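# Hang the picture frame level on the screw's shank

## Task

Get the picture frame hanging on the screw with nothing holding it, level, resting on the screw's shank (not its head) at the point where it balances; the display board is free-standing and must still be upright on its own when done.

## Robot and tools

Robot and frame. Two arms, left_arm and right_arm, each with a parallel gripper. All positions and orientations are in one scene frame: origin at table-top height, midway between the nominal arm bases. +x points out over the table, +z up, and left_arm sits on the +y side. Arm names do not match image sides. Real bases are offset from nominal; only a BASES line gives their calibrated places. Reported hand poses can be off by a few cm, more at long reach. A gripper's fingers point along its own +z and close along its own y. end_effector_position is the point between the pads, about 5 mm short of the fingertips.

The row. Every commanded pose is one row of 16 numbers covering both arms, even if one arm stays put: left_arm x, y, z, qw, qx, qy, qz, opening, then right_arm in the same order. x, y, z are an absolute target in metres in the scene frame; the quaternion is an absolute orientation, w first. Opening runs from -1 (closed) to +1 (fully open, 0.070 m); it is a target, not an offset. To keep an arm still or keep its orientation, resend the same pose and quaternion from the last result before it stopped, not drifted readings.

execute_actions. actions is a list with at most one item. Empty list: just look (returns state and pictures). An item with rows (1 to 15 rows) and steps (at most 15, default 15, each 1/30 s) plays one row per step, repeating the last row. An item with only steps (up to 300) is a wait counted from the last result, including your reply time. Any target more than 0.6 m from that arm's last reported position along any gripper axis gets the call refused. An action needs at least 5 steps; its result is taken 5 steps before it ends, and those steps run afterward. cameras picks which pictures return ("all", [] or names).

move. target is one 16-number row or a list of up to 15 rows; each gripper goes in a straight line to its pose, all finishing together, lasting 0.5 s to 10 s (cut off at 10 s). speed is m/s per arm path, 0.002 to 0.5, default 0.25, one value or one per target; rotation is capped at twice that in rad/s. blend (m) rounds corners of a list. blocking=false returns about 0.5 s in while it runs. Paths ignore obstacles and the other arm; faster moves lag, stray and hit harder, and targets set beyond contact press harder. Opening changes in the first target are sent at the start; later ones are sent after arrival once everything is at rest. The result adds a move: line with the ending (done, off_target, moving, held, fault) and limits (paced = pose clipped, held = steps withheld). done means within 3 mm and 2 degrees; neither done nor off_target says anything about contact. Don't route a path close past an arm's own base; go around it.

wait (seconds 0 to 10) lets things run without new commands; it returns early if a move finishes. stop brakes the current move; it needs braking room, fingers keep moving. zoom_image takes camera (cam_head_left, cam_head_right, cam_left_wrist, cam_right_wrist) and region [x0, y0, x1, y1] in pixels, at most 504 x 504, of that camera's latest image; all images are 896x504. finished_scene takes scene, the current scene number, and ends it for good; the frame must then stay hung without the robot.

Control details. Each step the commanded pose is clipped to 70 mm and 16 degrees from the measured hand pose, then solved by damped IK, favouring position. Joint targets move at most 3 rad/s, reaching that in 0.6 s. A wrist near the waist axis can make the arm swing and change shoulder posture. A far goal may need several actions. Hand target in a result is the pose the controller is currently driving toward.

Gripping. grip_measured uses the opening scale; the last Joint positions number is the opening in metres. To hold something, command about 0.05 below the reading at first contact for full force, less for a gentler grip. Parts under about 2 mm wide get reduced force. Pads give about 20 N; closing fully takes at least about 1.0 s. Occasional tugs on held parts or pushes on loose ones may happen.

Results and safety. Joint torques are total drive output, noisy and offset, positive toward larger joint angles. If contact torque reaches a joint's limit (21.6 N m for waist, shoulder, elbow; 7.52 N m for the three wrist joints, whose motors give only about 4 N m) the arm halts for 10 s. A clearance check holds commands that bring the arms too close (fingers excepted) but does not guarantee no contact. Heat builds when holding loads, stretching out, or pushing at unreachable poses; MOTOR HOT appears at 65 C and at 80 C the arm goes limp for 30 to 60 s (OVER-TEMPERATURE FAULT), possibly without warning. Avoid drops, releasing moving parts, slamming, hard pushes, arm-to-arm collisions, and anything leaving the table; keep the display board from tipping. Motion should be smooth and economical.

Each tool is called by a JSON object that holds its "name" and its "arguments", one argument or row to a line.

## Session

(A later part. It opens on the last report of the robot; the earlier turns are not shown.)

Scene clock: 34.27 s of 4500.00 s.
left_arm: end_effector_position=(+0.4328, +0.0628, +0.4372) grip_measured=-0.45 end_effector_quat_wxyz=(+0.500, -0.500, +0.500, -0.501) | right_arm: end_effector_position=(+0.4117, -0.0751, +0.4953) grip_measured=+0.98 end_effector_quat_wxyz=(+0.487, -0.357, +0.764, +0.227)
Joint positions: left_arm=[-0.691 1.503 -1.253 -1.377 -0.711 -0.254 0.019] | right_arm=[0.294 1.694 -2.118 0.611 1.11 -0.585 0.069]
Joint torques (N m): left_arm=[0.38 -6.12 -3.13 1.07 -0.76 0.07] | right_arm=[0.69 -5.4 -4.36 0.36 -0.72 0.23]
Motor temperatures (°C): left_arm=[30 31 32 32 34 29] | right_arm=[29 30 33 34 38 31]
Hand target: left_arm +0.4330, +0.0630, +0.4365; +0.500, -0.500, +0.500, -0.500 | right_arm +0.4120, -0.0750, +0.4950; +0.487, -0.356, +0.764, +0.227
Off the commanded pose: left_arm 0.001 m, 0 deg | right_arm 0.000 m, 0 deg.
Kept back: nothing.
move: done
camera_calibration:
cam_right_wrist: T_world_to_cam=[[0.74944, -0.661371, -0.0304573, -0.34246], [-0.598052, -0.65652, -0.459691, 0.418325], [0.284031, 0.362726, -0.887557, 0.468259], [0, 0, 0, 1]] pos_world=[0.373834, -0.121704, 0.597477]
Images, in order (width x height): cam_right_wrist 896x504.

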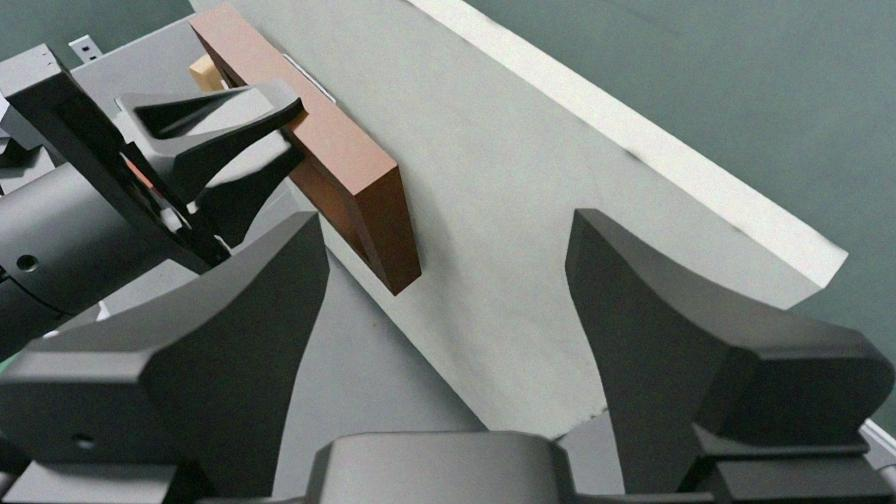

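{"name": "move", "arguments": {
  "target": [0.433,0.063,0.4345,0.5,-0.5,0.5,-0.5,-0.52,0.412,-0.075,0.495,0.4870,-0.3564,0.7644,0.2271,1],
  "speed": 0.01,
  "cameras": ["cam_right_wrist"]
}}

{"name": "zoom_image", "arguments": {
  "camera": "cam_right_wrist",
  "region": [250, 20, 350, 110]
}}

Scene clock: 35.23 s of 4500.00 s.
left_arm: end_effector_position=(+0.4328, +0.0628, +0.4348) grip_measured=-0.45 end_effector_quat_wxyz=(+0.500, -0.500, +0.500, -0.500) | right_arm: end_effector_position=(+0.4117, -0.0751, +0.4953) grip_measured=+0.98 end_effector_quat_wxyz=(+0.487, -0.357, +0.764, +0.227)
Joint positions: left_arm=[-0.691 1.504 -1.245 -1.368 -0.713 -0.265 0.019] | right_arm=[0.294 1.694 -2.118 0.611 1.11 -0.585 0.069]
Joint torques (N m): left_arm=[0.52 -5.9 -3.59 1.06 -0.79 -0.04] | right_arm=[0.67 -5.45 -4.29 0.35 -0.71 0.22]
Motor temperatures (°C): left_arm=[30 31 32 32 34 29] | right_arm=[29 30 33 34 38 31]
Hand target: left_arm +0.4330, +0.0630, +0.4345; +0.500, -0.500, +0.500, -0.500 | right_arm +0.4120, -0.0750, +0.4950; +0.487, -0.356, +0.764, +0.227
Off the commanded pose: left_arm 0.000 m, 0 deg | right_arm 0.000 m, 0 deg.
Kept back: nothing.
move: done
camera_calibration:
cam_right_wrist: T_world_to_cam=[[0.74944, -0.661371, -0.0304573, -0.34246], [-0.598052, -0.65652, -0.459691, 0.418325], [0.284031, 0.362726, -0.887557, 0.468259], [0, 0, 0, 1]] pos_world=[0.373834, -0.121704, 0.597477]
Images, in order (width x height): cam_right_wrist 896x504.

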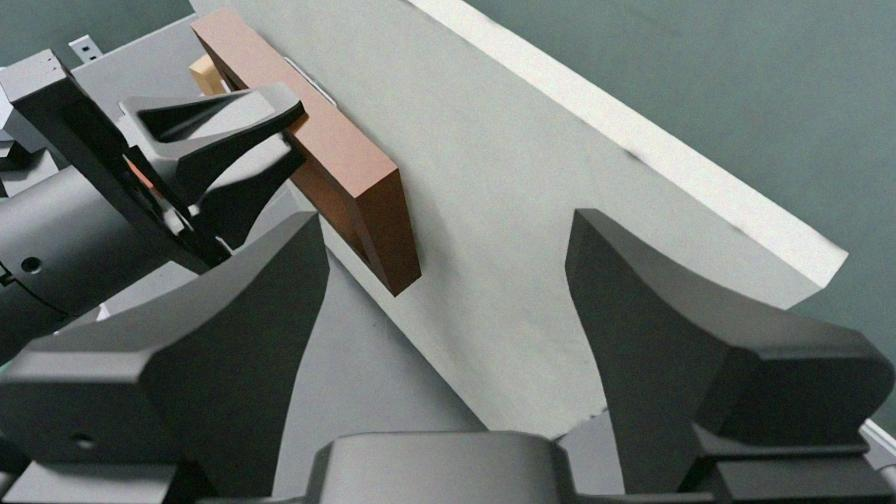

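Scaled by 5.040 from the camera's 896x504 image, which has a finer 1280x720 frame.

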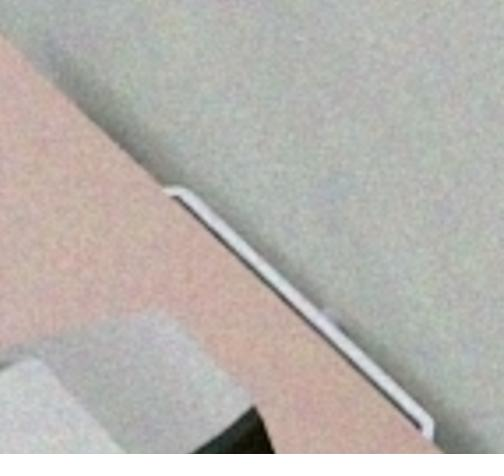

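{"name": "move", "arguments": {
  "target": [0.433,0.063,0.4325,0.5,-0.5,0.5,-0.5,-0.52,0.412,-0.075,0.495,0.4870,-0.3564,0.7644,0.2271,1],
  "speed": 0.008,
  "cameras": ["cam_right_wrist"]
}}

{"name": "zoom_image", "arguments": {
  "camera": "cam_right_wrist",
  "region": [250, 20, 350, 110]
}}

Scene clock: 36.40 s of 4500.00 s.
left_arm: end_effector_position=(+0.4329, +0.0628, +0.4327) grip_measured=-0.45 end_effector_quat_wxyz=(+0.500, -0.500, +0.500, -0.500) | right_arm: end_effector_position=(+0.4117, -0.0751, +0.4953) grip_measured=+0.98 end_effector_quat_wxyz=(+0.487, -0.357, +0.764, +0.227)
Joint positions: left_arm=[-0.691 1.505 -1.238 -1.359 -0.715 -0.278 0.019] | right_arm=[0.294 1.694 -2.118 0.611 1.11 -0.585 0.069]
Joint torques (N m): left_arm=[0.28 -6.06 -3.49 1.08 -0.8 -0.01] | right_arm=[0.7 -5.44 -4.33 0.35 -0.71 0.22]
Motor temperatures (°C): left_arm=[30 31 32 32 34 29] | right_arm=[29 30 33 34 38 31]
Hand target: left_arm +0.4330, +0.0630, +0.4325; +0.500, -0.500, +0.500, -0.500 | right_arm +0.4120, -0.0750, +0.4950; +0.487, -0.356, +0.764, +0.227
Off the commanded pose: left_arm 0.000 m, 0 deg | right_arm 0.000 m, 0 deg.
Kept back: nothing.
move: done
camera_calibration:
cam_right_wrist: T_world_to_cam=[[0.74944, -0.661371, -0.0304573, -0.34246], [-0.598052, -0.65652, -0.459691, 0.418325], [0.284031, 0.362726, -0.887557, 0.468259], [0, 0, 0, 1]] pos_world=[0.373834, -0.121704, 0.597477]
Images, in order (width x height): cam_right_wrist 896x504.

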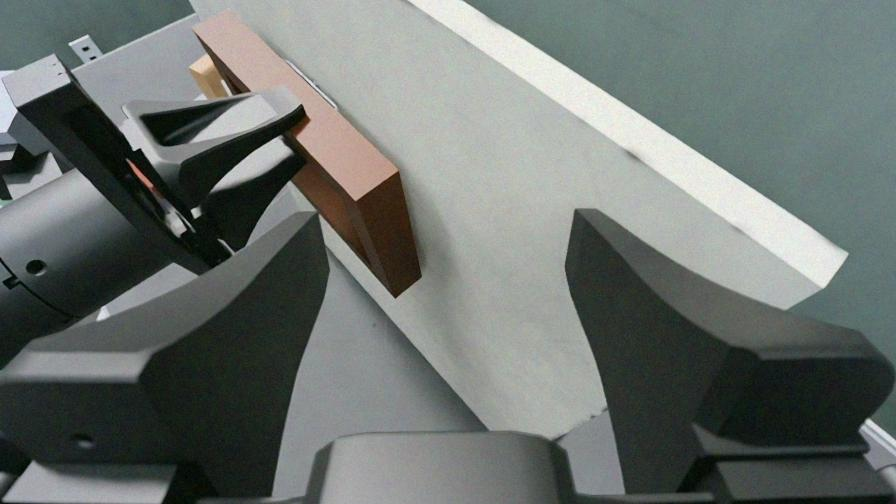

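Scaled by 5.040 from the camera's 896x504 image, which has a finer 1280x720 frame.

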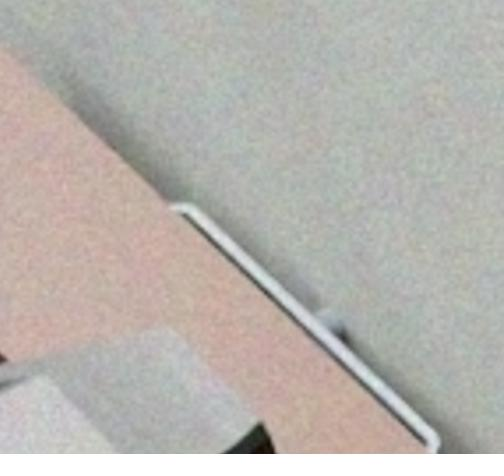

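{"name": "move", "arguments": {
  "target": [0.433,0.063,0.4300,0.5,-0.5,0.5,-0.5,-0.52,0.412,-0.075,0.495,0.4870,-0.3564,0.7644,0.2271,1],
  "speed": 0.008,
  "cameras": ["cam_right_wrist"]
}}

{"name": "zoom_image", "arguments": {
  "camera": "cam_right_wrist",
  "region": [250, 20, 350, 110]
}}

Scene clock: 37.33 s of 4500.00 s.
left_arm: end_effector_position=(+0.4327, +0.0628, +0.4310) grip_measured=-0.44 end_effector_quat_wxyz=(+0.500, -0.499, +0.500, -0.501) | right_arm: end_effector_position=(+0.4117, -0.0751, +0.4953) grip_measured=+0.98 end_effector_quat_wxyz=(+0.487, -0.357, +0.764, +0.227)
Joint positions: left_arm=[-0.691 1.505 -1.229 -1.347 -0.716 -0.292 0.019] | right_arm=[0.294 1.694 -2.118 0.611 1.11 -0.585 0.069]
Joint torques (N m): left_arm=[0.36 -5.66 -2.71 0.61 -0.75 -0.02] | right_arm=[0.68 -5.44 -4.33 0.36 -0.7 0.21]
Motor temperatures (°C): left_arm=[30 31 32 32 34 29] | right_arm=[29 30 33 34 38 31]
Hand target: left_arm +0.4330, +0.0630, +0.4300; +0.500, -0.500, +0.500, -0.500 | right_arm +0.4120, -0.0750, +0.4950; +0.487, -0.356, +0.764, +0.227
Off the commanded pose: left_arm 0.001 m, 0 deg | right_arm 0.000 m, 0 deg.
Kept back: nothing.
move: done
camera_calibration:
cam_right_wrist: T_world_to_cam=[[0.74944, -0.661371, -0.0304573, -0.34246], [-0.598052, -0.65652, -0.459691, 0.418325], [0.284031, 0.362726, -0.887557, 0.468259], [0, 0, 0, 1]] pos_world=[0.373834, -0.121704, 0.597477]
Images, in order (width x height): cam_right_wrist 896x504.

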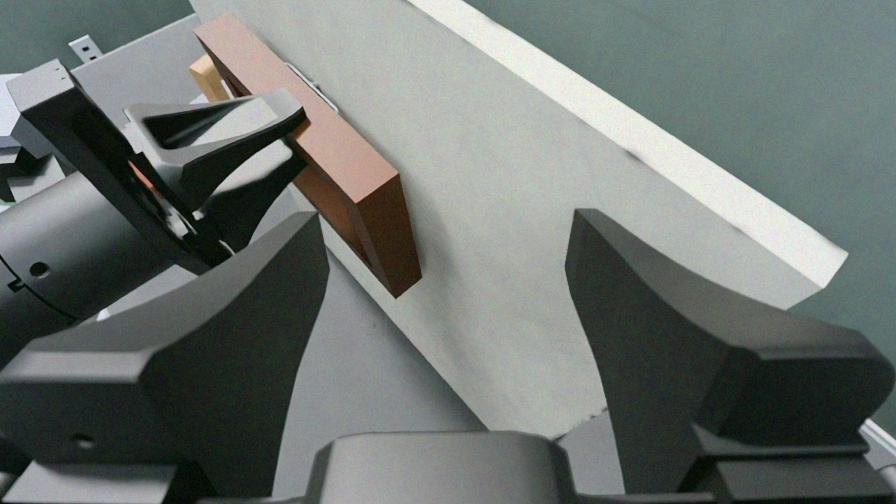

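Scaled by 5.040 from the camera's 896x504 image, which has a finer 1280x720 frame.

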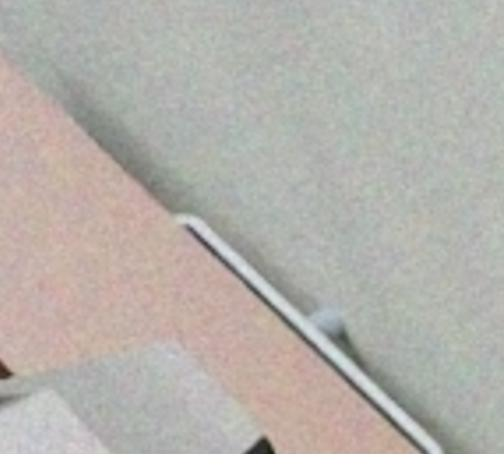

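{"name": "zoom_image", "arguments": {
  "camera": "cam_right_wrist",
  "region": [295, 65, 335, 105]
}}

Scaled by 12.600 from the camera's 896x504 image, which has a finer 1280x720 frame.

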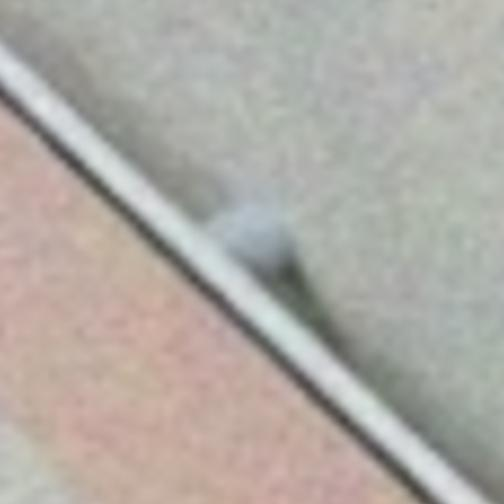

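{"name": "move", "arguments": {
  "target": [
    [0.433,0.063,0.4340,0.5,-0.5,0.5,-0.5,-0.52,0.412,-0.075,0.495,0.4870,-0.3564,0.7644,0.2271,1],
    [0.433,0.0612,0.4340,0.5,-0.5,0.5,-0.5,-0.52,0.412,-0.075,0.495,0.4870,-0.3564,0.7644,0.2271,1],
    [0.433,0.0612,0.4305,0.5,-0.5,0.5,-0.5,-0.52,0.412,-0.075,0.495,0.4870,-0.3564,0.7644,0.2271,1]
  ],
  "speed": [0.02,0.02,0.01],
  "blend": 0.001
}}

Scene clock: 42.33 s of 4500.00 s.
left_arm: end_effector_position=(+0.4334, +0.0611, +0.4299) grip_measured=-0.45 end_effector_quat_wxyz=(+0.500, -0.500, +0.500, -0.500) | right_arm: end_effector_position=(+0.4117, -0.0751, +0.4953) grip_measured=+0.98 end_effector_quat_wxyz=(+0.487, -0.357, +0.764, +0.227)
Joint positions: left_arm=[-0.695 1.511 -1.234 -1.352 -0.721 -0.287 0.019] | right_arm=[0.294 1.694 -2.118 0.611 1.11 -0.585 0.069]
Joint torques (N m): left_arm=[-0.64 -7.9 -3.56 1.05 -0.85 0.08] | right_arm=[0.71 -5.45 -4.31 0.36 -0.67 0.19]
Motor temperatures (°C): left_arm=[30 31 32 32 34 29] | right_arm=[29 30 33 34 38 31]
Hand target: left_arm +0.4330, +0.0612, +0.4305; +0.500, -0.500, +0.500, -0.500 | right_arm +0.4120, -0.0750, +0.4950; +0.487, -0.356, +0.764, +0.227
Off the commanded pose: left_arm 0.001 m, 0 deg | right_arm 0.000 m, 0 deg.
Kept back: nothing.
move: done; blend cut to 0.0009 m at target 1, 0.0009 m at target 2
camera_calibration:
cam_left_wrist: T_world_to_cam=[[0.0243348, -0.0117673, 0.999635, -0.436051], [-0.559907, -0.828547, 0.00387685, 0.292225], [0.828198, -0.559796, -0.0267511, -0.191452], [0, 0, 0, 1]] pos_world=[0.33279, 0.129816, 0.429637]
cam_right_wrist: T_world_to_cam=[[0.74944, -0.661371, -0.0304573, -0.34246], [-0.598052, -0.65652, -0.459691, 0.418325], [0.284031, 0.362726, -0.887557, 0.468259], [0, 0, 0, 1]] pos_world=[0.373834, -0.121704, 0.597477]

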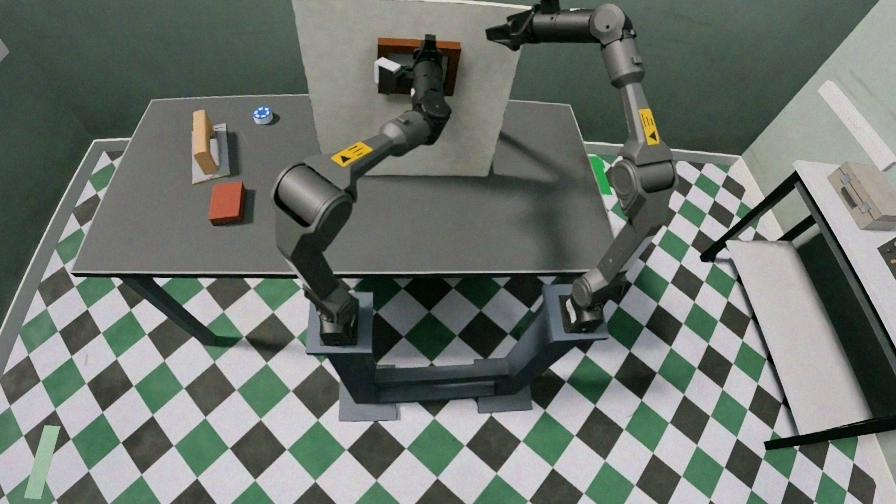

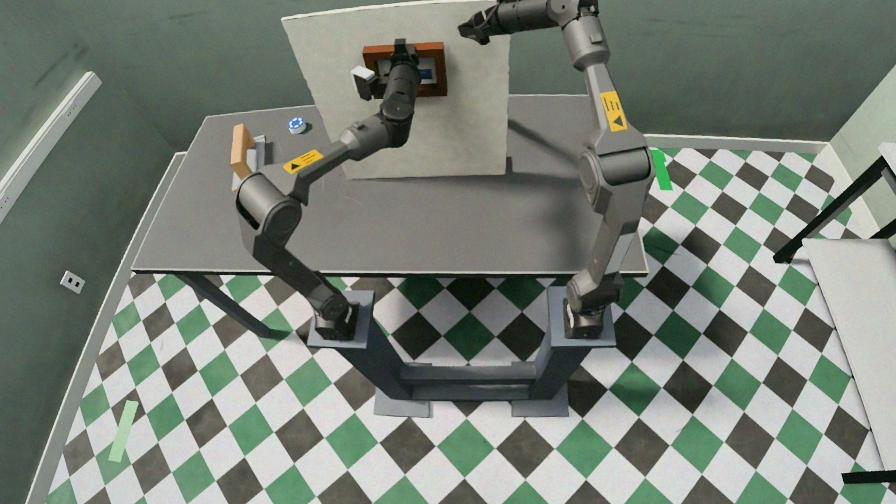

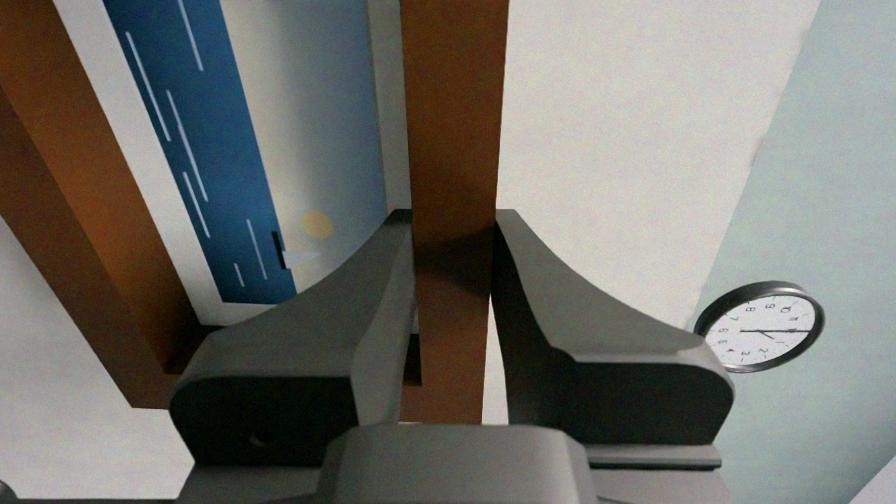

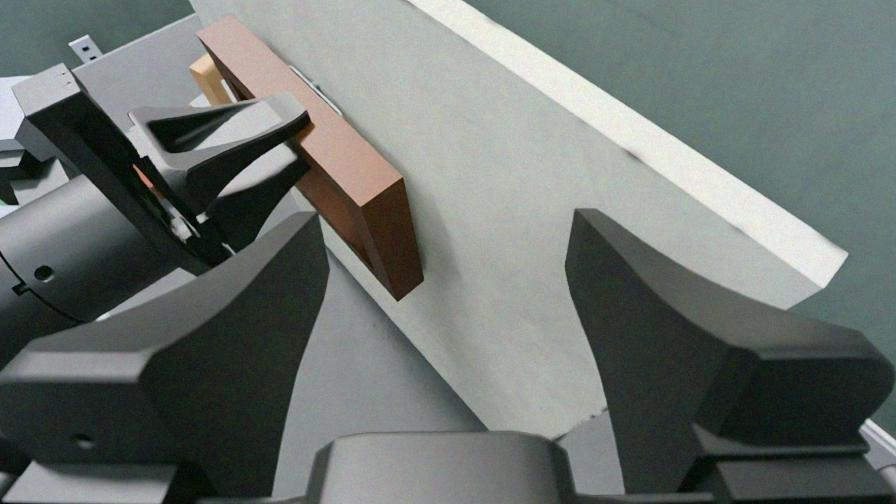

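{"name": "zoom_image", "arguments": {
  "camera": "cam_right_wrist",
  "region": [250, 20, 350, 110]
}}

{"name": "execute_actions", "arguments": {
  "actions": [],
  "cameras": ["cam_right_wrist"]
}}

{"name": "zoom_image", "arguments": {
  "camera": "cam_right_wrist",
  "region": [270, 45, 350, 125]
}}

Scaled by 5.040 from the camera's 896x504 image, which has a finer 1280x720 frame.

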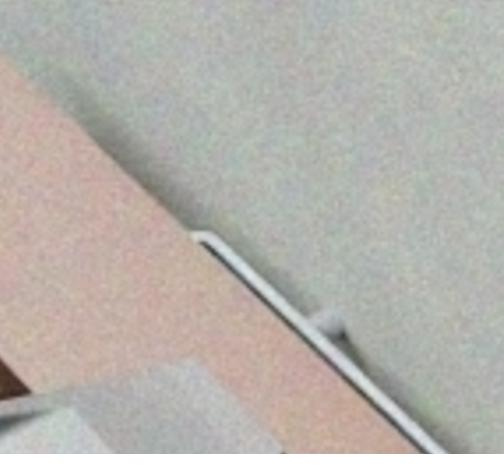

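Scene clock: 42.60 s of 4500.00 s.
left_arm: end_effector_position=(+0.4334, +0.0611, +0.4299) grip_measured=-0.45 end_effector_quat_wxyz=(+0.500, -0.500, +0.500, -0.500) | right_arm: end_effector_position=(+0.4117, -0.0751, +0.4953) grip_measured=+0.98 end_effector_quat_wxyz=(+0.487, -0.357, +0.764, +0.227)
Joint positions: left_arm=[-0.695 1.511 -1.234 -1.352 -0.721 -0.287 0.019] | right_arm=[0.294 1.694 -2.118 0.611 1.11 -0.585 0.069]
Joint torques (N m): left_arm=[-0.62 -8.01 -3.58 1 -0.84 0.07] | right_arm=[0.71 -5.42 -4.26 0.36 -0.67 0.2]
Motor temperatures (°C): left_arm=[30 31 32 32 34 29] | right_arm=[29 30 33 34 38 31]
Hand target: left_arm +0.4330, +0.0612, +0.4305; +0.500, -0.500, +0.500, -0.500 | right_arm +0.4120, -0.0750, +0.4950; +0.487, -0.356, +0.764, +0.227
Off the commanded pose: left_arm 0.001 m, 0 deg | right_arm 0.000 m, 0 deg.
Steps of this call (1-8: nothing new was sent). Readings (end_effector_position of left_arm | right_arm):
1: (+0.4334, +0.0611, +0.4299) | (+0.4117, -0.0751, +0.4953)
2: (+0.4334, +0.0611, +0.4299) | (+0.4117, -0.0751, +0.4953)
4: (+0.4334, +0.0611, +0.4299) | (+0.4117, -0.0751, +0.4953)
8: the state above
camera_calibration:
cam_right_wrist: T_world_to_cam=[[0.74944, -0.661371, -0.0304573, -0.34246], [-0.598052, -0.65652, -0.459691, 0.418325], [0.284031, 0.362726, -0.887557, 0.468259], [0, 0, 0, 1]] pos_world=[0.373834, -0.121704, 0.597477]
Images, in order (width x height): cam_right_wrist 896x504.

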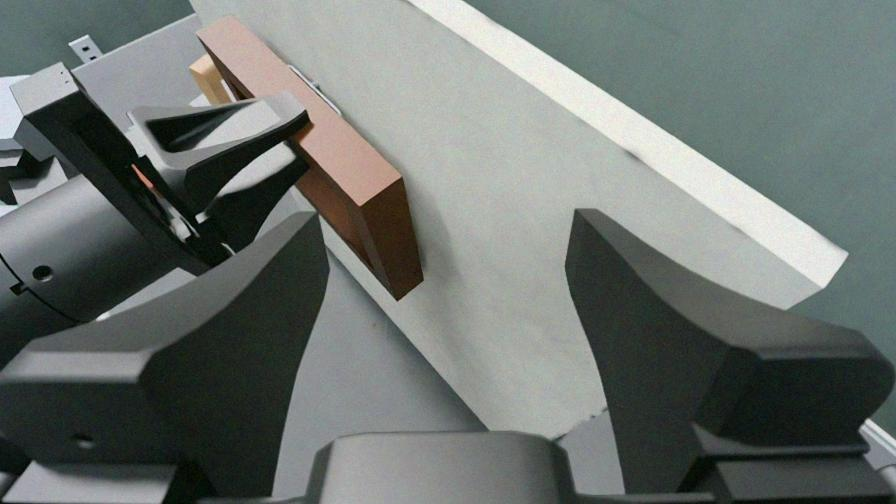

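Scaled by 6.300 from the camera's 896x504 image, which has a finer 1280x720 frame.

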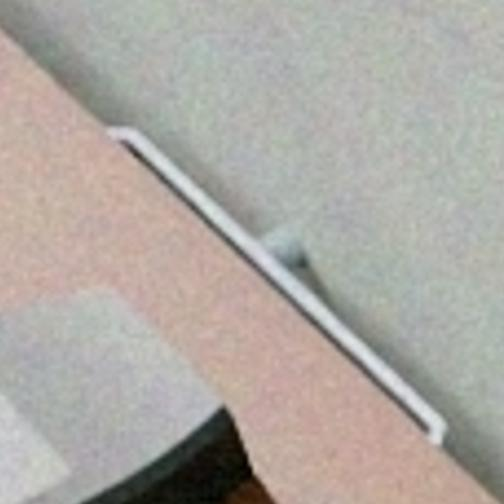

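{"name": "move", "arguments": {
  "target": [0.433,0.0612,0.4275,0.5,-0.5,0.5,-0.5,-0.52,0.412,-0.075,0.495,0.4870,-0.3564,0.7644,0.2271,1],
  "speed": 0.008,
  "cameras": ["cam_right_wrist"]
}}

{"name": "zoom_image", "arguments": {
  "camera": "cam_right_wrist",
  "region": [270, 45, 350, 125]
}}

Scene clock: 43.73 s of 4500.00 s.
left_arm: end_effector_position=(+0.4330, +0.0614, +0.4289) grip_measured=-0.44 end_effector_quat_wxyz=(+0.501, -0.499, +0.499, -0.501) | right_arm: end_effector_position=(+0.4117, -0.0751, +0.4953) grip_measured=+0.98 end_effector_quat_wxyz=(+0.487, -0.357, +0.764, +0.227)
Joint positions: left_arm=[-0.695 1.51 -1.226 -1.337 -0.724 -0.304 0.019] | right_arm=[0.294 1.694 -2.118 0.611 1.11 -0.585 0.069]
Joint torques (N m): left_arm=[-0.91 -6.16 -1.37 -0.09 -0.76 -0.16] | right_arm=[0.68 -5.42 -4.3 0.36 -0.67 0.19]
Motor temperatures (°C): left_arm=[30 31 32 32 34 29] | right_arm=[29 30 33 34 38 31]
Hand target: left_arm +0.4330, +0.0612, +0.4275; +0.500, -0.500, +0.500, -0.500 | right_arm +0.4120, -0.0750, +0.4950; +0.487, -0.356, +0.764, +0.227
Off the commanded pose: left_arm 0.001 m, 0 deg | right_arm 0.000 m, 0 deg.
Kept back: nothing.
move: done
camera_calibration:
cam_right_wrist: T_world_to_cam=[[0.74944, -0.661371, -0.0304573, -0.34246], [-0.598052, -0.65652, -0.459691, 0.418325], [0.284031, 0.362726, -0.887557, 0.468259], [0, 0, 0, 1]] pos_world=[0.373834, -0.121704, 0.597477]
Images, in order (width x height): cam_right_wrist 896x504.

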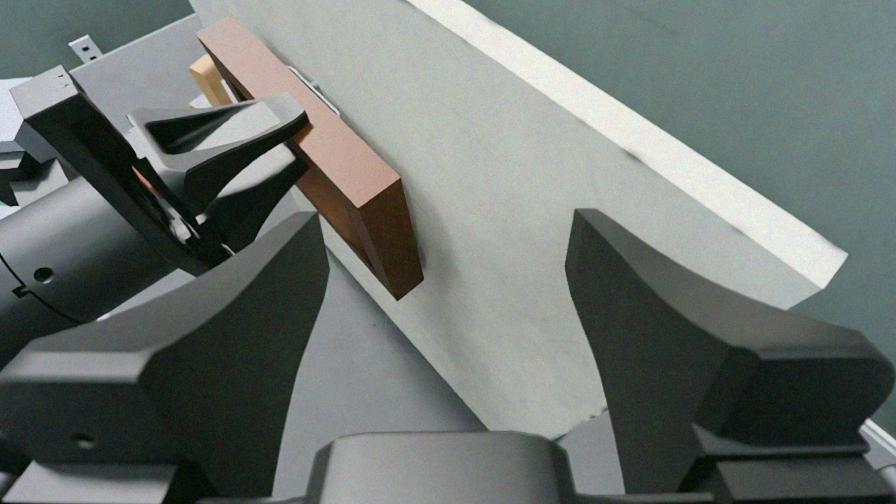

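Scaled by 6.300 from the camera's 896x504 image, which has a finer 1280x720 frame.

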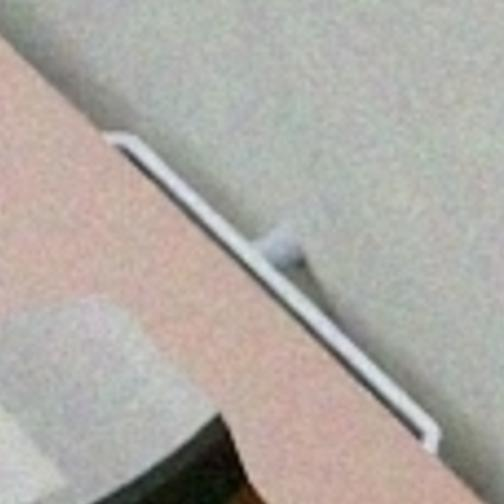

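{"name": "execute_actions", "arguments": {
  "actions": [
    {"rows":[[0.433,0.0612,0.4283,0.5,-0.5,0.5,-0.5,-0.47,0.412,-0.075,0.495,0.4870,-0.3564,0.7644,0.2271,1],[0.433,0.0612,0.4283,0.5,-0.5,0.5,-0.5,-0.46,0.412,-0.075,0.495,0.4870,-0.3564,0.7644,0.2271,1],[0.433,0.0612,0.4283,0.5,-0.5,0.5,-0.5,-0.45,0.412,-0.075,0.495,0.4870,-0.3564,0.7644,0.2271,1],[0.433,0.0612,0.4283,0.5,-0.5,0.5,-0.5,-0.44,0.412,-0.075,0.495,0.4870,-0.3564,0.7644,0.2271,1],[0.433,0.0612,0.4283,0.5,-0.5,0.5,-0.5,-0.43,0.412,-0.075,0.495,0.4870,-0.3564,0.7644,0.2271,1],[0.433,0.0612,0.4283,0.5,-0.5,0.5,-0.5,-0.42,0.412,-0.075,0.495,0.4870,-0.3564,0.7644,0.2271,1],[0.433,0.0612,0.4283,0.5,-0.5,0.5,-0.5,-0.41,0.412,-0.075,0.495,0.4870,-0.3564,0.7644,0.2271,1],[0.433,0.0612,0.4283,0.5,-0.5,0.5,-0.5,-0.40,0.412,-0.075,0.495,0.4870,-0.3564,0.7644,0.2271,1],[0.433,0.0612,0.4283,0.5,-0.5,0.5,-0.5,-0.39,0.412,-0.075,0.495,0.4870,-0.3564,0.7644,0.2271,1],[0.433,0.0612,0.4283,0.5,-0.5,0.5,-0.5,-0.38,0.412,-0.075,0.495,0.4870,-0.3564,0.7644,0.2271,1]],"steps":15}
  ]
}}

{"name": "execute_actions", "arguments": {
  "actions": [
    {"rows":[[0.433,0.0612,0.4280,0.5,-0.5,0.5,-0.5,-0.37,0.412,-0.075,0.495,0.4870,-0.3564,0.7644,0.2271,1]],"steps":12}
  ],
  "cameras": ["cam_left_wrist","cam_right_wrist"]
}}

Scene clock: 45.00 s of 4500.00 s.
left_arm: end_effector_position=(+0.4330, +0.0613, +0.4262) grip_measured=-0.38 end_effector_quat_wxyz=(+0.498, -0.502, +0.501, -0.499) | right_arm: end_effector_position=(+0.4117, -0.0751, +0.4953) grip_measured=+0.98 end_effector_quat_wxyz=(+0.487, -0.357, +0.764, +0.227)
Joint positions: left_arm=[-0.695 1.511 -1.223 -1.347 -0.724 -0.301 0.022] | right_arm=[0.294 1.694 -2.118 0.611 1.11 -0.585 0.069]
Joint torques (N m): left_arm=[0.52 -5.42 -3.03 0.77 -0.56 -0.02] | right_arm=[0.73 -5.44 -4.31 0.37 -0.66 0.19]
Motor temperatures (°C): left_arm=[30 31 32 32 34 29] | right_arm=[29 30 33 34 38 31]
Steps of this call (1-28: nothing new was sent; 29-38: this action's first 10). Readings (end_effector_position of left_arm | right_arm):
29: (+0.4328, +0.0611, +0.4282) | (+0.4117, -0.0751, +0.4953)
30: (+0.4328, +0.0612, +0.4279) | (+0.4117, -0.0751, +0.4953)
32: (+0.4328, +0.0613, +0.4277) | (+0.4117, -0.0751, +0.4953)
36: (+0.4328, +0.0615, +0.4266) | (+0.4117, -0.0751, +0.4953)
38: the state above

Scene clock: 45.40 s of 4500.00 s.
left_arm: end_effector_position=(+0.4330, +0.0611, +0.4274) grip_measured=-0.37 end_effector_quat_wxyz=(+0.500, -0.500, +0.501, -0.499) | right_arm: end_effector_position=(+0.4117, -0.0751, +0.4953) grip_measured=+0.98 end_effector_quat_wxyz=(+0.487, -0.357, +0.764, +0.227)
Joint positions: left_arm=[-0.695 1.511 -1.224 -1.342 -0.724 -0.301 0.022] | right_arm=[0.294 1.694 -2.118 0.611 1.11 -0.585 0.069]
Joint torques (N m): left_arm=[0.63 -5.35 -3.59 0.76 -0.64 -0.08] | right_arm=[0.71 -5.48 -4.3 0.37 -0.66 0.18]
Motor temperatures (°C): left_arm=[30 31 32 32 34 29] | right_arm=[29 30 33 34 38 31]
Off your previous action's commanded pose at its last step (step 5 of this call): left_arm 0.002 m, 0 deg | right_arm 0.000 m, 0 deg.
Steps of this call (1-5: your previous action's last 5; 6-12: this action's first 7). Readings (end_effector_position of left_arm | right_arm):
6: (+0.4330, +0.0611, +0.4269) | (+0.4117, -0.0751, +0.4953)
7: (+0.4330, +0.0611, +0.4270) | (+0.4117, -0.0751, +0.4953)
9: (+0.4330, +0.0611, +0.4270) | (+0.4117, -0.0751, +0.4953)
12: the state above
camera_calibration:
cam_left_wrist: T_world_to_cam=[[0.0245634, -0.0127436, 0.999617, -0.433511], [-0.560095, -0.828422, 0.00320204, 0.292346], [0.828064, -0.55996, -0.0274865, -0.190893], [0, 0, 0, 1]] pos_world=[0.332462, 0.129769, 0.427161]
cam_right_wrist: T_world_to_cam=[[0.74944, -0.661371, -0.0304573, -0.34246], [-0.598052, -0.65652, -0.459691, 0.418325], [0.284031, 0.362726, -0.887557, 0.468259], [0, 0, 0, 1]] pos_world=[0.373834, -0.121704, 0.597477]
Images, in order (width x height): cam_left_wrist 896x504, cam_right_wrist 896x504.

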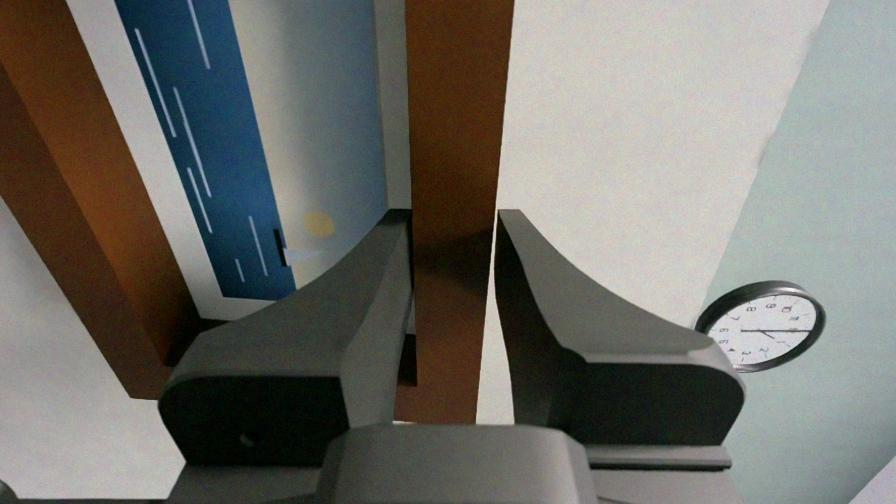

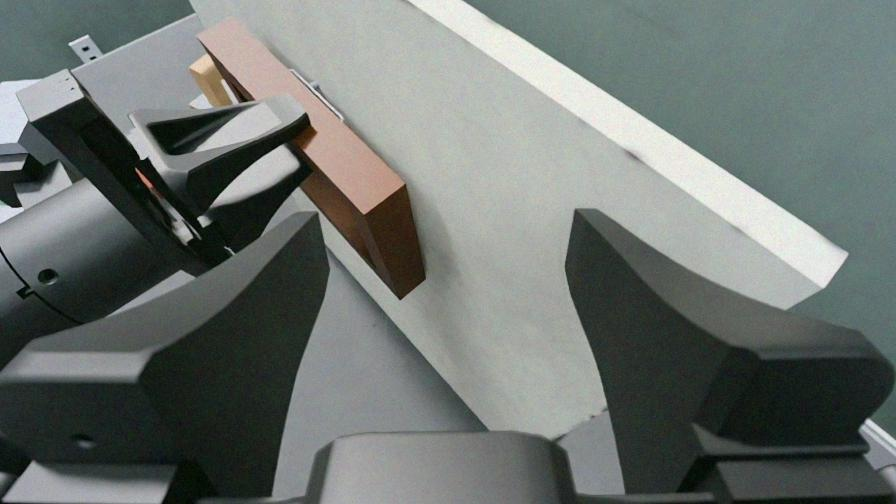

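{"name": "zoom_image", "arguments": {
  "camera": "cam_right_wrist",
  "region": [180, 0, 440, 310]
}}

{"name": "zoom_image", "arguments": {
  "camera": "cam_left_wrist",
  "region": [340, 150, 560, 440]
}}

{"name": "zoom_image", "arguments": {
  "camera": "cam_right_wrist",
  "region": [270, 45, 350, 125]
}}

Scaled by 1.626 from the camera's 896x504 image, which has a finer 1280x720 frame.

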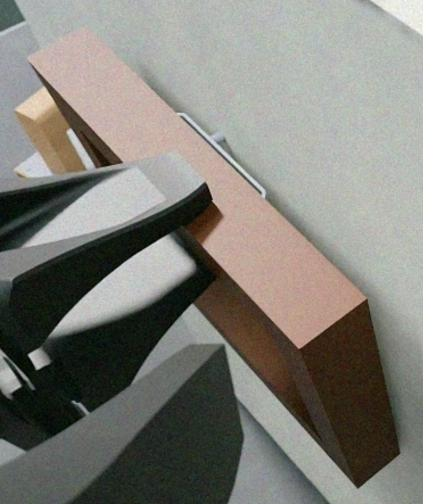

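Scaled by 1.738 from the camera's 896x504 image, which has a finer 1280x720 frame.

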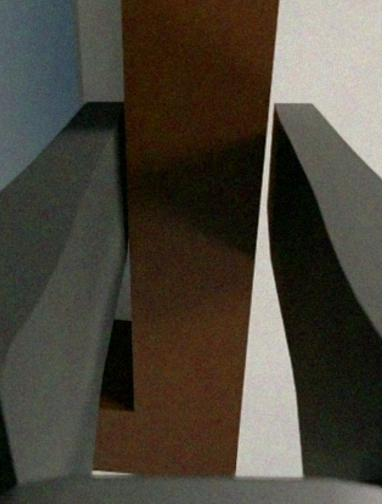

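Scaled by 6.300 from the camera's 896x504 image, which has a finer 1280x720 frame.

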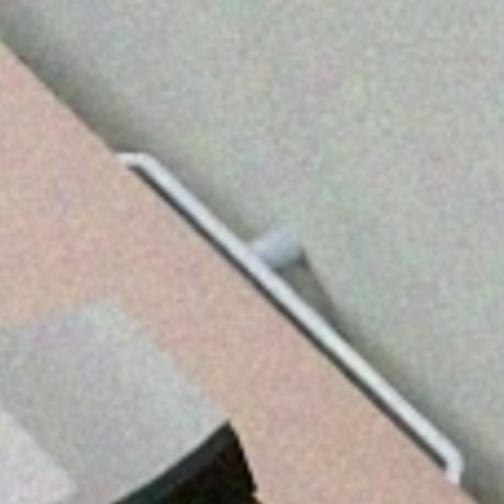

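{"name": "execute_actions", "arguments": {
  "actions": [
    {"rows":[[0.433,0.0612,0.4272,0.5,-0.5,0.5,-0.5,-0.35,0.412,-0.075,0.495,0.4870,-0.3564,0.7644,0.2271,1],[0.433,0.0612,0.4270,0.5,-0.5,0.5,-0.5,-0.33,0.412,-0.075,0.495,0.4870,-0.3564,0.7644,0.2271,1],[0.433,0.0612,0.4270,0.5,-0.5,0.5,-0.5,-0.31,0.412,-0.075,0.495,0.4870,-0.3564,0.7644,0.2271,1],[0.433,0.0612,0.4270,0.5,-0.5,0.5,-0.5,-0.29,0.412,-0.075,0.495,0.4870,-0.3564,0.7644,0.2271,1],[0.433,0.0612,0.4270,0.5,-0.5,0.5,-0.5,-0.27,0.412,-0.075,0.495,0.4870,-0.3564,0.7644,0.2271,1],[0.433,0.0612,0.4270,0.5,-0.5,0.5,-0.5,-0.25,0.412,-0.075,0.495,0.4870,-0.3564,0.7644,0.2271,1],[0.433,0.0612,0.4270,0.5,-0.5,0.5,-0.5,-0.23,0.412,-0.075,0.495,0.4870,-0.3564,0.7644,0.2271,1],[0.433,0.0612,0.4270,0.5,-0.5,0.5,-0.5,-0.21,0.412,-0.075,0.495,0.4870,-0.3564,0.7644,0.2271,1],[0.433,0.0612,0.4270,0.5,-0.5,0.5,-0.5,-0.19,0.412,-0.075,0.495,0.4870,-0.3564,0.7644,0.2271,1]],"steps":15}
  ],
  "cameras": ["cam_left_wrist","cam_right_wrist"]
}}

{"name": "zoom_image", "arguments": {
  "camera": "cam_right_wrist",
  "region": [180, 0, 440, 310]
}}

{"name": "zoom_image", "arguments": {
  "camera": "cam_left_wrist",
  "region": [340, 150, 560, 440]
}}

Scene clock: 46.70 s of 4500.00 s.
left_arm: end_effector_position=(+0.4330, +0.0611, +0.4275) grip_measured=-0.19 end_effector_quat_wxyz=(+0.500, -0.500, +0.500, -0.501) | right_arm: end_effector_position=(+0.4117, -0.0751, +0.4953) grip_measured=+0.98 end_effector_quat_wxyz=(+0.487, -0.357, +0.764, +0.227)
Joint positions: left_arm=[-0.695 1.511 -1.223 -1.337 -0.724 -0.308 0.028] | right_arm=[0.294 1.694 -2.118 0.611 1.11 -0.585 0.069]
Joint torques (N m): left_arm=[0.38 -6.66 -2.46 0.49 -0.57 0.04] | right_arm=[0.69 -5.47 -4.29 0.37 -0.65 0.18]
Motor temperatures (°C): left_arm=[30 31 32 32 34 29] | right_arm=[29 30 33 34 38 31]
Off your previous action's commanded pose at its last step (step 5 of this call): left_arm 0.001 m, 0 deg | right_arm 0.000 m, 0 deg.
Steps of this call (1-5: your previous action's last 5; 6-29: nothing new was sent; 30-39: this action's first 10). Readings (end_effector_position of left_arm | right_arm):
30: (+0.4330, +0.0610, +0.4279) | (+0.4117, -0.0751, +0.4953)
31: (+0.4330, +0.0609, +0.4278) | (+0.4117, -0.0751, +0.4953)
33: (+0.4330, +0.0611, +0.4279) | (+0.4117, -0.0751, +0.4953)
37: (+0.4330, +0.0611, +0.4279) | (+0.4117, -0.0751, +0.4953)
39: the state above
camera_calibration:
cam_left_wrist: T_world_to_cam=[[0.0222155, -0.0101217, 0.999702, -0.432817], [-0.56024, -0.82832, 0.00406323, 0.292009], [0.828032, -0.560163, -0.0240721, -0.192299], [0, 0, 0, 1]] pos_world=[0.33244, 0.129777, 0.426872]
cam_right_wrist: T_world_to_cam=[[0.74944, -0.661371, -0.0304573, -0.34246], [-0.598052, -0.65652, -0.459691, 0.418325], [0.284031, 0.362726, -0.887557, 0.468259], [0, 0, 0, 1]] pos_world=[0.373834, -0.121704, 0.597477]
Images, in order (width x height): cam_left_wrist 896x504, cam_right_wrist 896x504.

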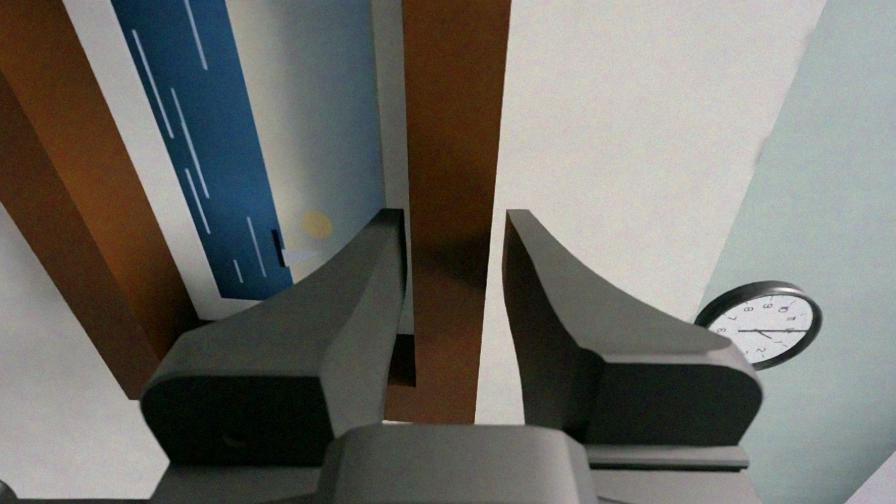

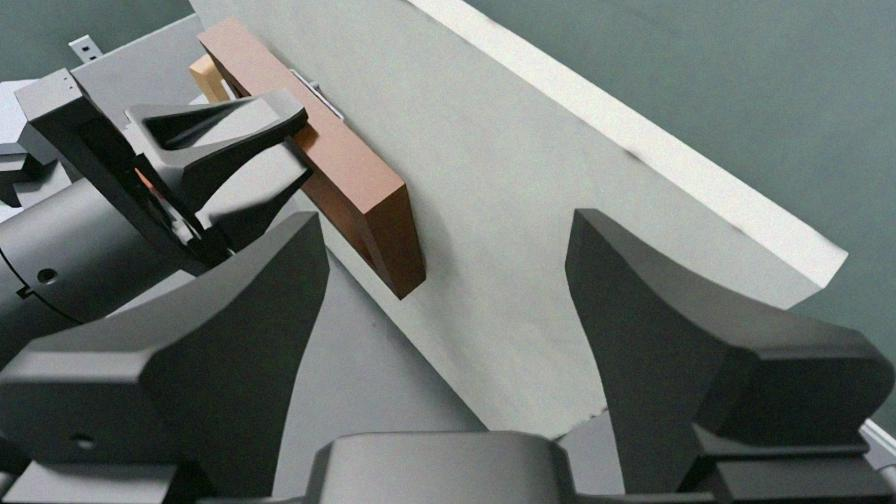

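Scaled by 1.626 from the camera's 896x504 image, which has a finer 1280x720 frame.

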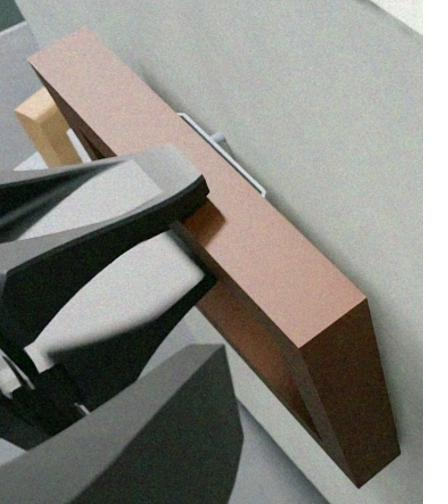

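Scaled by 1.738 from the camera's 896x504 image, which has a finer 1280x720 frame.

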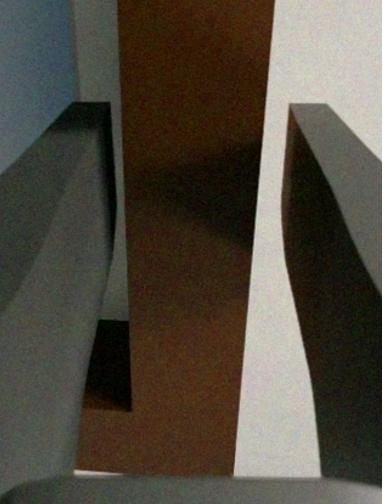

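{"name": "move", "arguments": {
  "target": [0.433,0.0612,0.4195,0.5,-0.5,0.5,-0.5,-0.19,0.412,-0.075,0.495,0.4870,-0.3564,0.7644,0.2271,1],
  "speed": 0.02,
  "cameras": ["cam_right_wrist","cam_left_wrist"]
}}

{"name": "zoom_image", "arguments": {
  "camera": "cam_right_wrist",
  "region": [180, 0, 440, 310]
}}

Scene clock: 48.30 s of 4500.00 s.
left_arm: end_effector_position=(+0.4325, +0.0611, +0.4216) grip_measured=-0.19 end_effector_quat_wxyz=(+0.500, -0.499, +0.499, -0.502) | right_arm: end_effector_position=(+0.4117, -0.0751, +0.4953) grip_measured=+0.98 end_effector_quat_wxyz=(+0.487, -0.357, +0.764, +0.227)
Joint positions: left_arm=[-0.695 1.512 -1.197 -1.302 -0.731 -0.351 0.028] | right_arm=[0.294 1.694 -2.118 0.611 1.11 -0.585 0.069]
Joint torques (N m): left_arm=[0.75 -3.81 -0.98 -0.29 -0.85 -0.04] | right_arm=[0.69 -5.49 -4.29 0.37 -0.65 0.17]
Motor temperatures (°C): left_arm=[30 31 32 32 34 29] | right_arm=[29 30 33 34 38 31]
Hand target: left_arm +0.4330, +0.0612, +0.4195; +0.500, -0.500, +0.500, -0.500 | right_arm +0.4120, -0.0750, +0.4950; +0.487, -0.356, +0.764, +0.227
Off your previous action's commanded pose at its last step (step 5 of this call): left_arm 0.001 m, 0 deg | right_arm 0.000 m, 0 deg.
Off the commanded pose: left_arm 0.002 m, 0 deg | right_arm 0.000 m, 0 deg.
Kept back: nothing.
move: done
camera_calibration:
cam_left_wrist: T_world_to_cam=[[0.0188686, -0.0100429, 0.999772, -0.425482], [-0.561468, -0.827495, 0.00228423, 0.293055], [0.827283, -0.561383, -0.0212524, -0.192833], [0, 0, 0, 1]] pos_world=[0.332097, 0.129975, 0.420617]
cam_right_wrist: T_world_to_cam=[[0.74944, -0.661371, -0.0304573, -0.34246], [-0.598052, -0.65652, -0.459691, 0.418325], [0.284031, 0.362726, -0.887557, 0.468259], [0, 0, 0, 1]] pos_world=[0.373834, -0.121704, 0.597477]
Images, in order (width x height): cam_left_wrist 896x504, cam_right_wrist 896x504.

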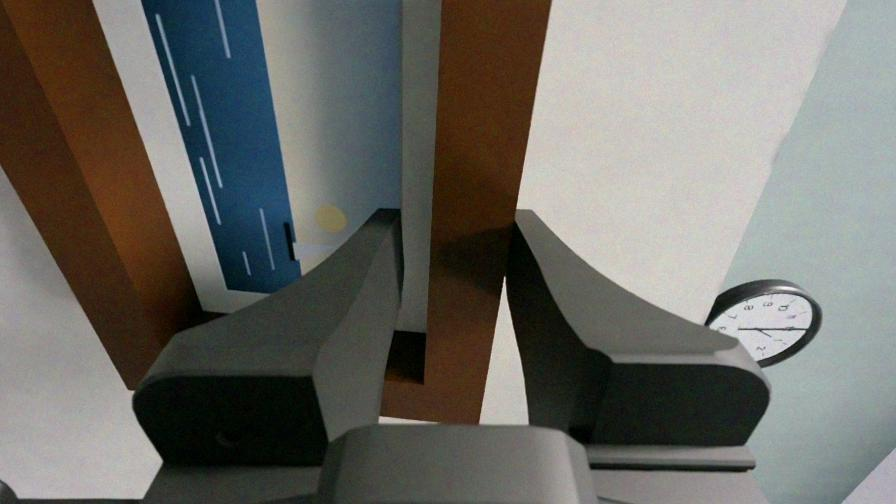

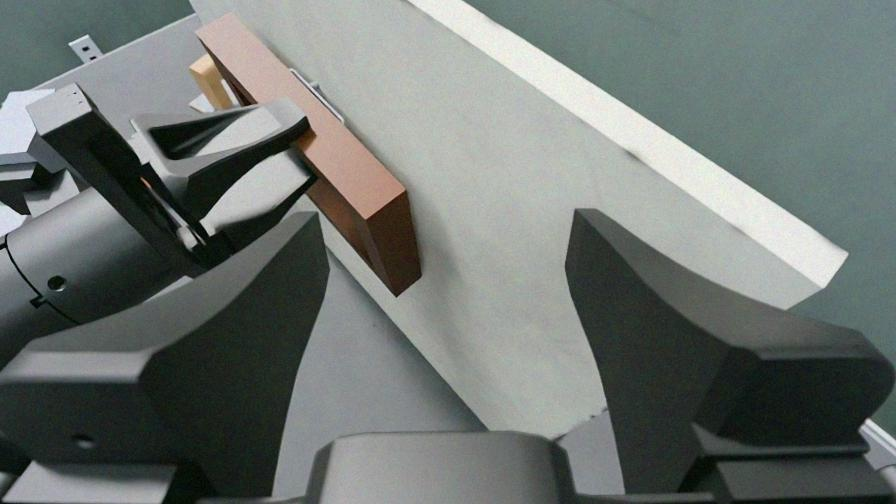

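Scaled by 1.626 from the camera's 896x504 image, which has a finer 1280x720 frame.

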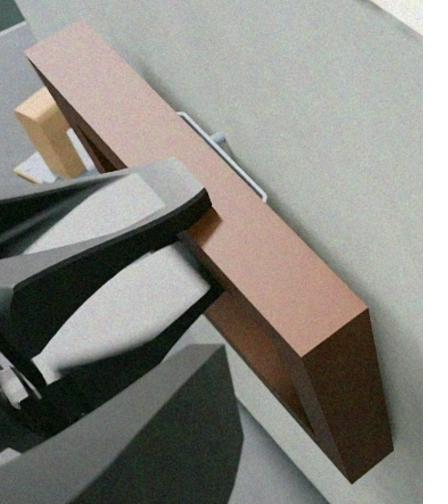

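{"name": "move", "arguments": {
  "target": [0.433,0.0612,0.4275,0.5,-0.5,0.5,-0.5,-0.19,0.412,-0.075,0.495,0.4870,-0.3564,0.7644,0.2271,1],
  "speed": 0.03,
  "cameras": ["cam_right_wrist"]
}}

{"name": "zoom_image", "arguments": {
  "camera": "cam_right_wrist",
  "region": [180, 0, 440, 310]
}}

Scene clock: 49.33 s of 4500.00 s.
left_arm: end_effector_position=(+0.4337, +0.0612, +0.4259) grip_measured=-0.19 end_effector_quat_wxyz=(+0.500, -0.500, +0.501, -0.498) | right_arm: end_effector_position=(+0.4117, -0.0751, +0.4953) grip_measured=+0.98 end_effector_quat_wxyz=(+0.487, -0.357, +0.764, +0.227)
Joint positions: left_arm=[-0.694 1.514 -1.223 -1.34 -0.724 -0.304 0.028] | right_arm=[0.294 1.694 -2.118 0.611 1.11 -0.585 0.069]
Joint torques (N m): left_arm=[-1.02 -6.74 -3.9 0.7 -0.29 -0.07] | right_arm=[0.65 -5.5 -4.29 0.37 -0.63 0.17]
Motor temperatures (°C): left_arm=[30 31 32 32 34 29] | right_arm=[29 31 33 34 38 31]
Hand target: left_arm +0.4330, +0.0612, +0.4275; +0.500, -0.500, +0.500, -0.500 | right_arm +0.4120, -0.0750, +0.4950; +0.487, -0.356, +0.764, +0.227
Off the commanded pose: left_arm 0.002 m, 0 deg | right_arm 0.000 m, 0 deg.
Kept back: nothing.
move: done
camera_calibration:
cam_right_wrist: T_world_to_cam=[[0.74944, -0.661371, -0.0304573, -0.34246], [-0.598052, -0.65652, -0.459691, 0.418325], [0.284031, 0.362726, -0.887557, 0.468259], [0, 0, 0, 1]] pos_world=[0.373834, -0.121704, 0.597477]
Images, in order (width x height): cam_right_wrist 896x504.

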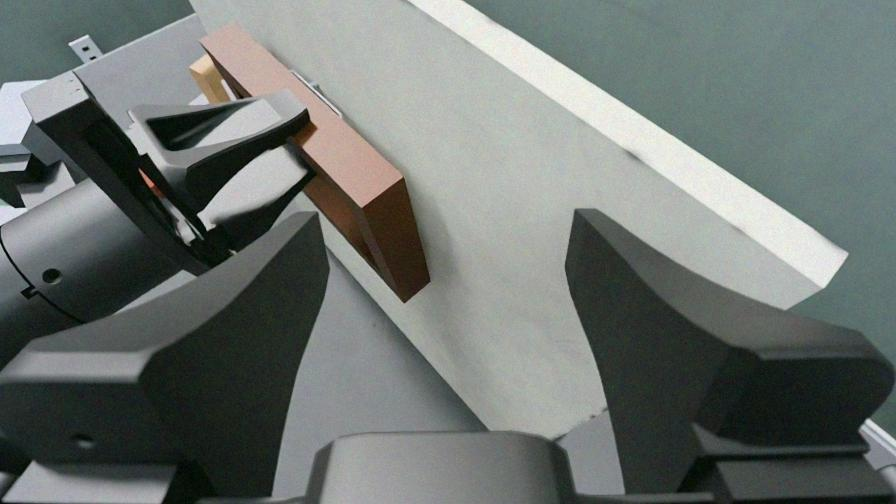

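Scaled by 1.626 from the camera's 896x504 image, which has a finer 1280x720 frame.

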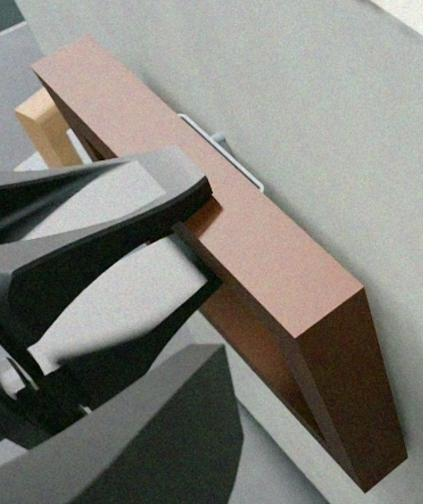

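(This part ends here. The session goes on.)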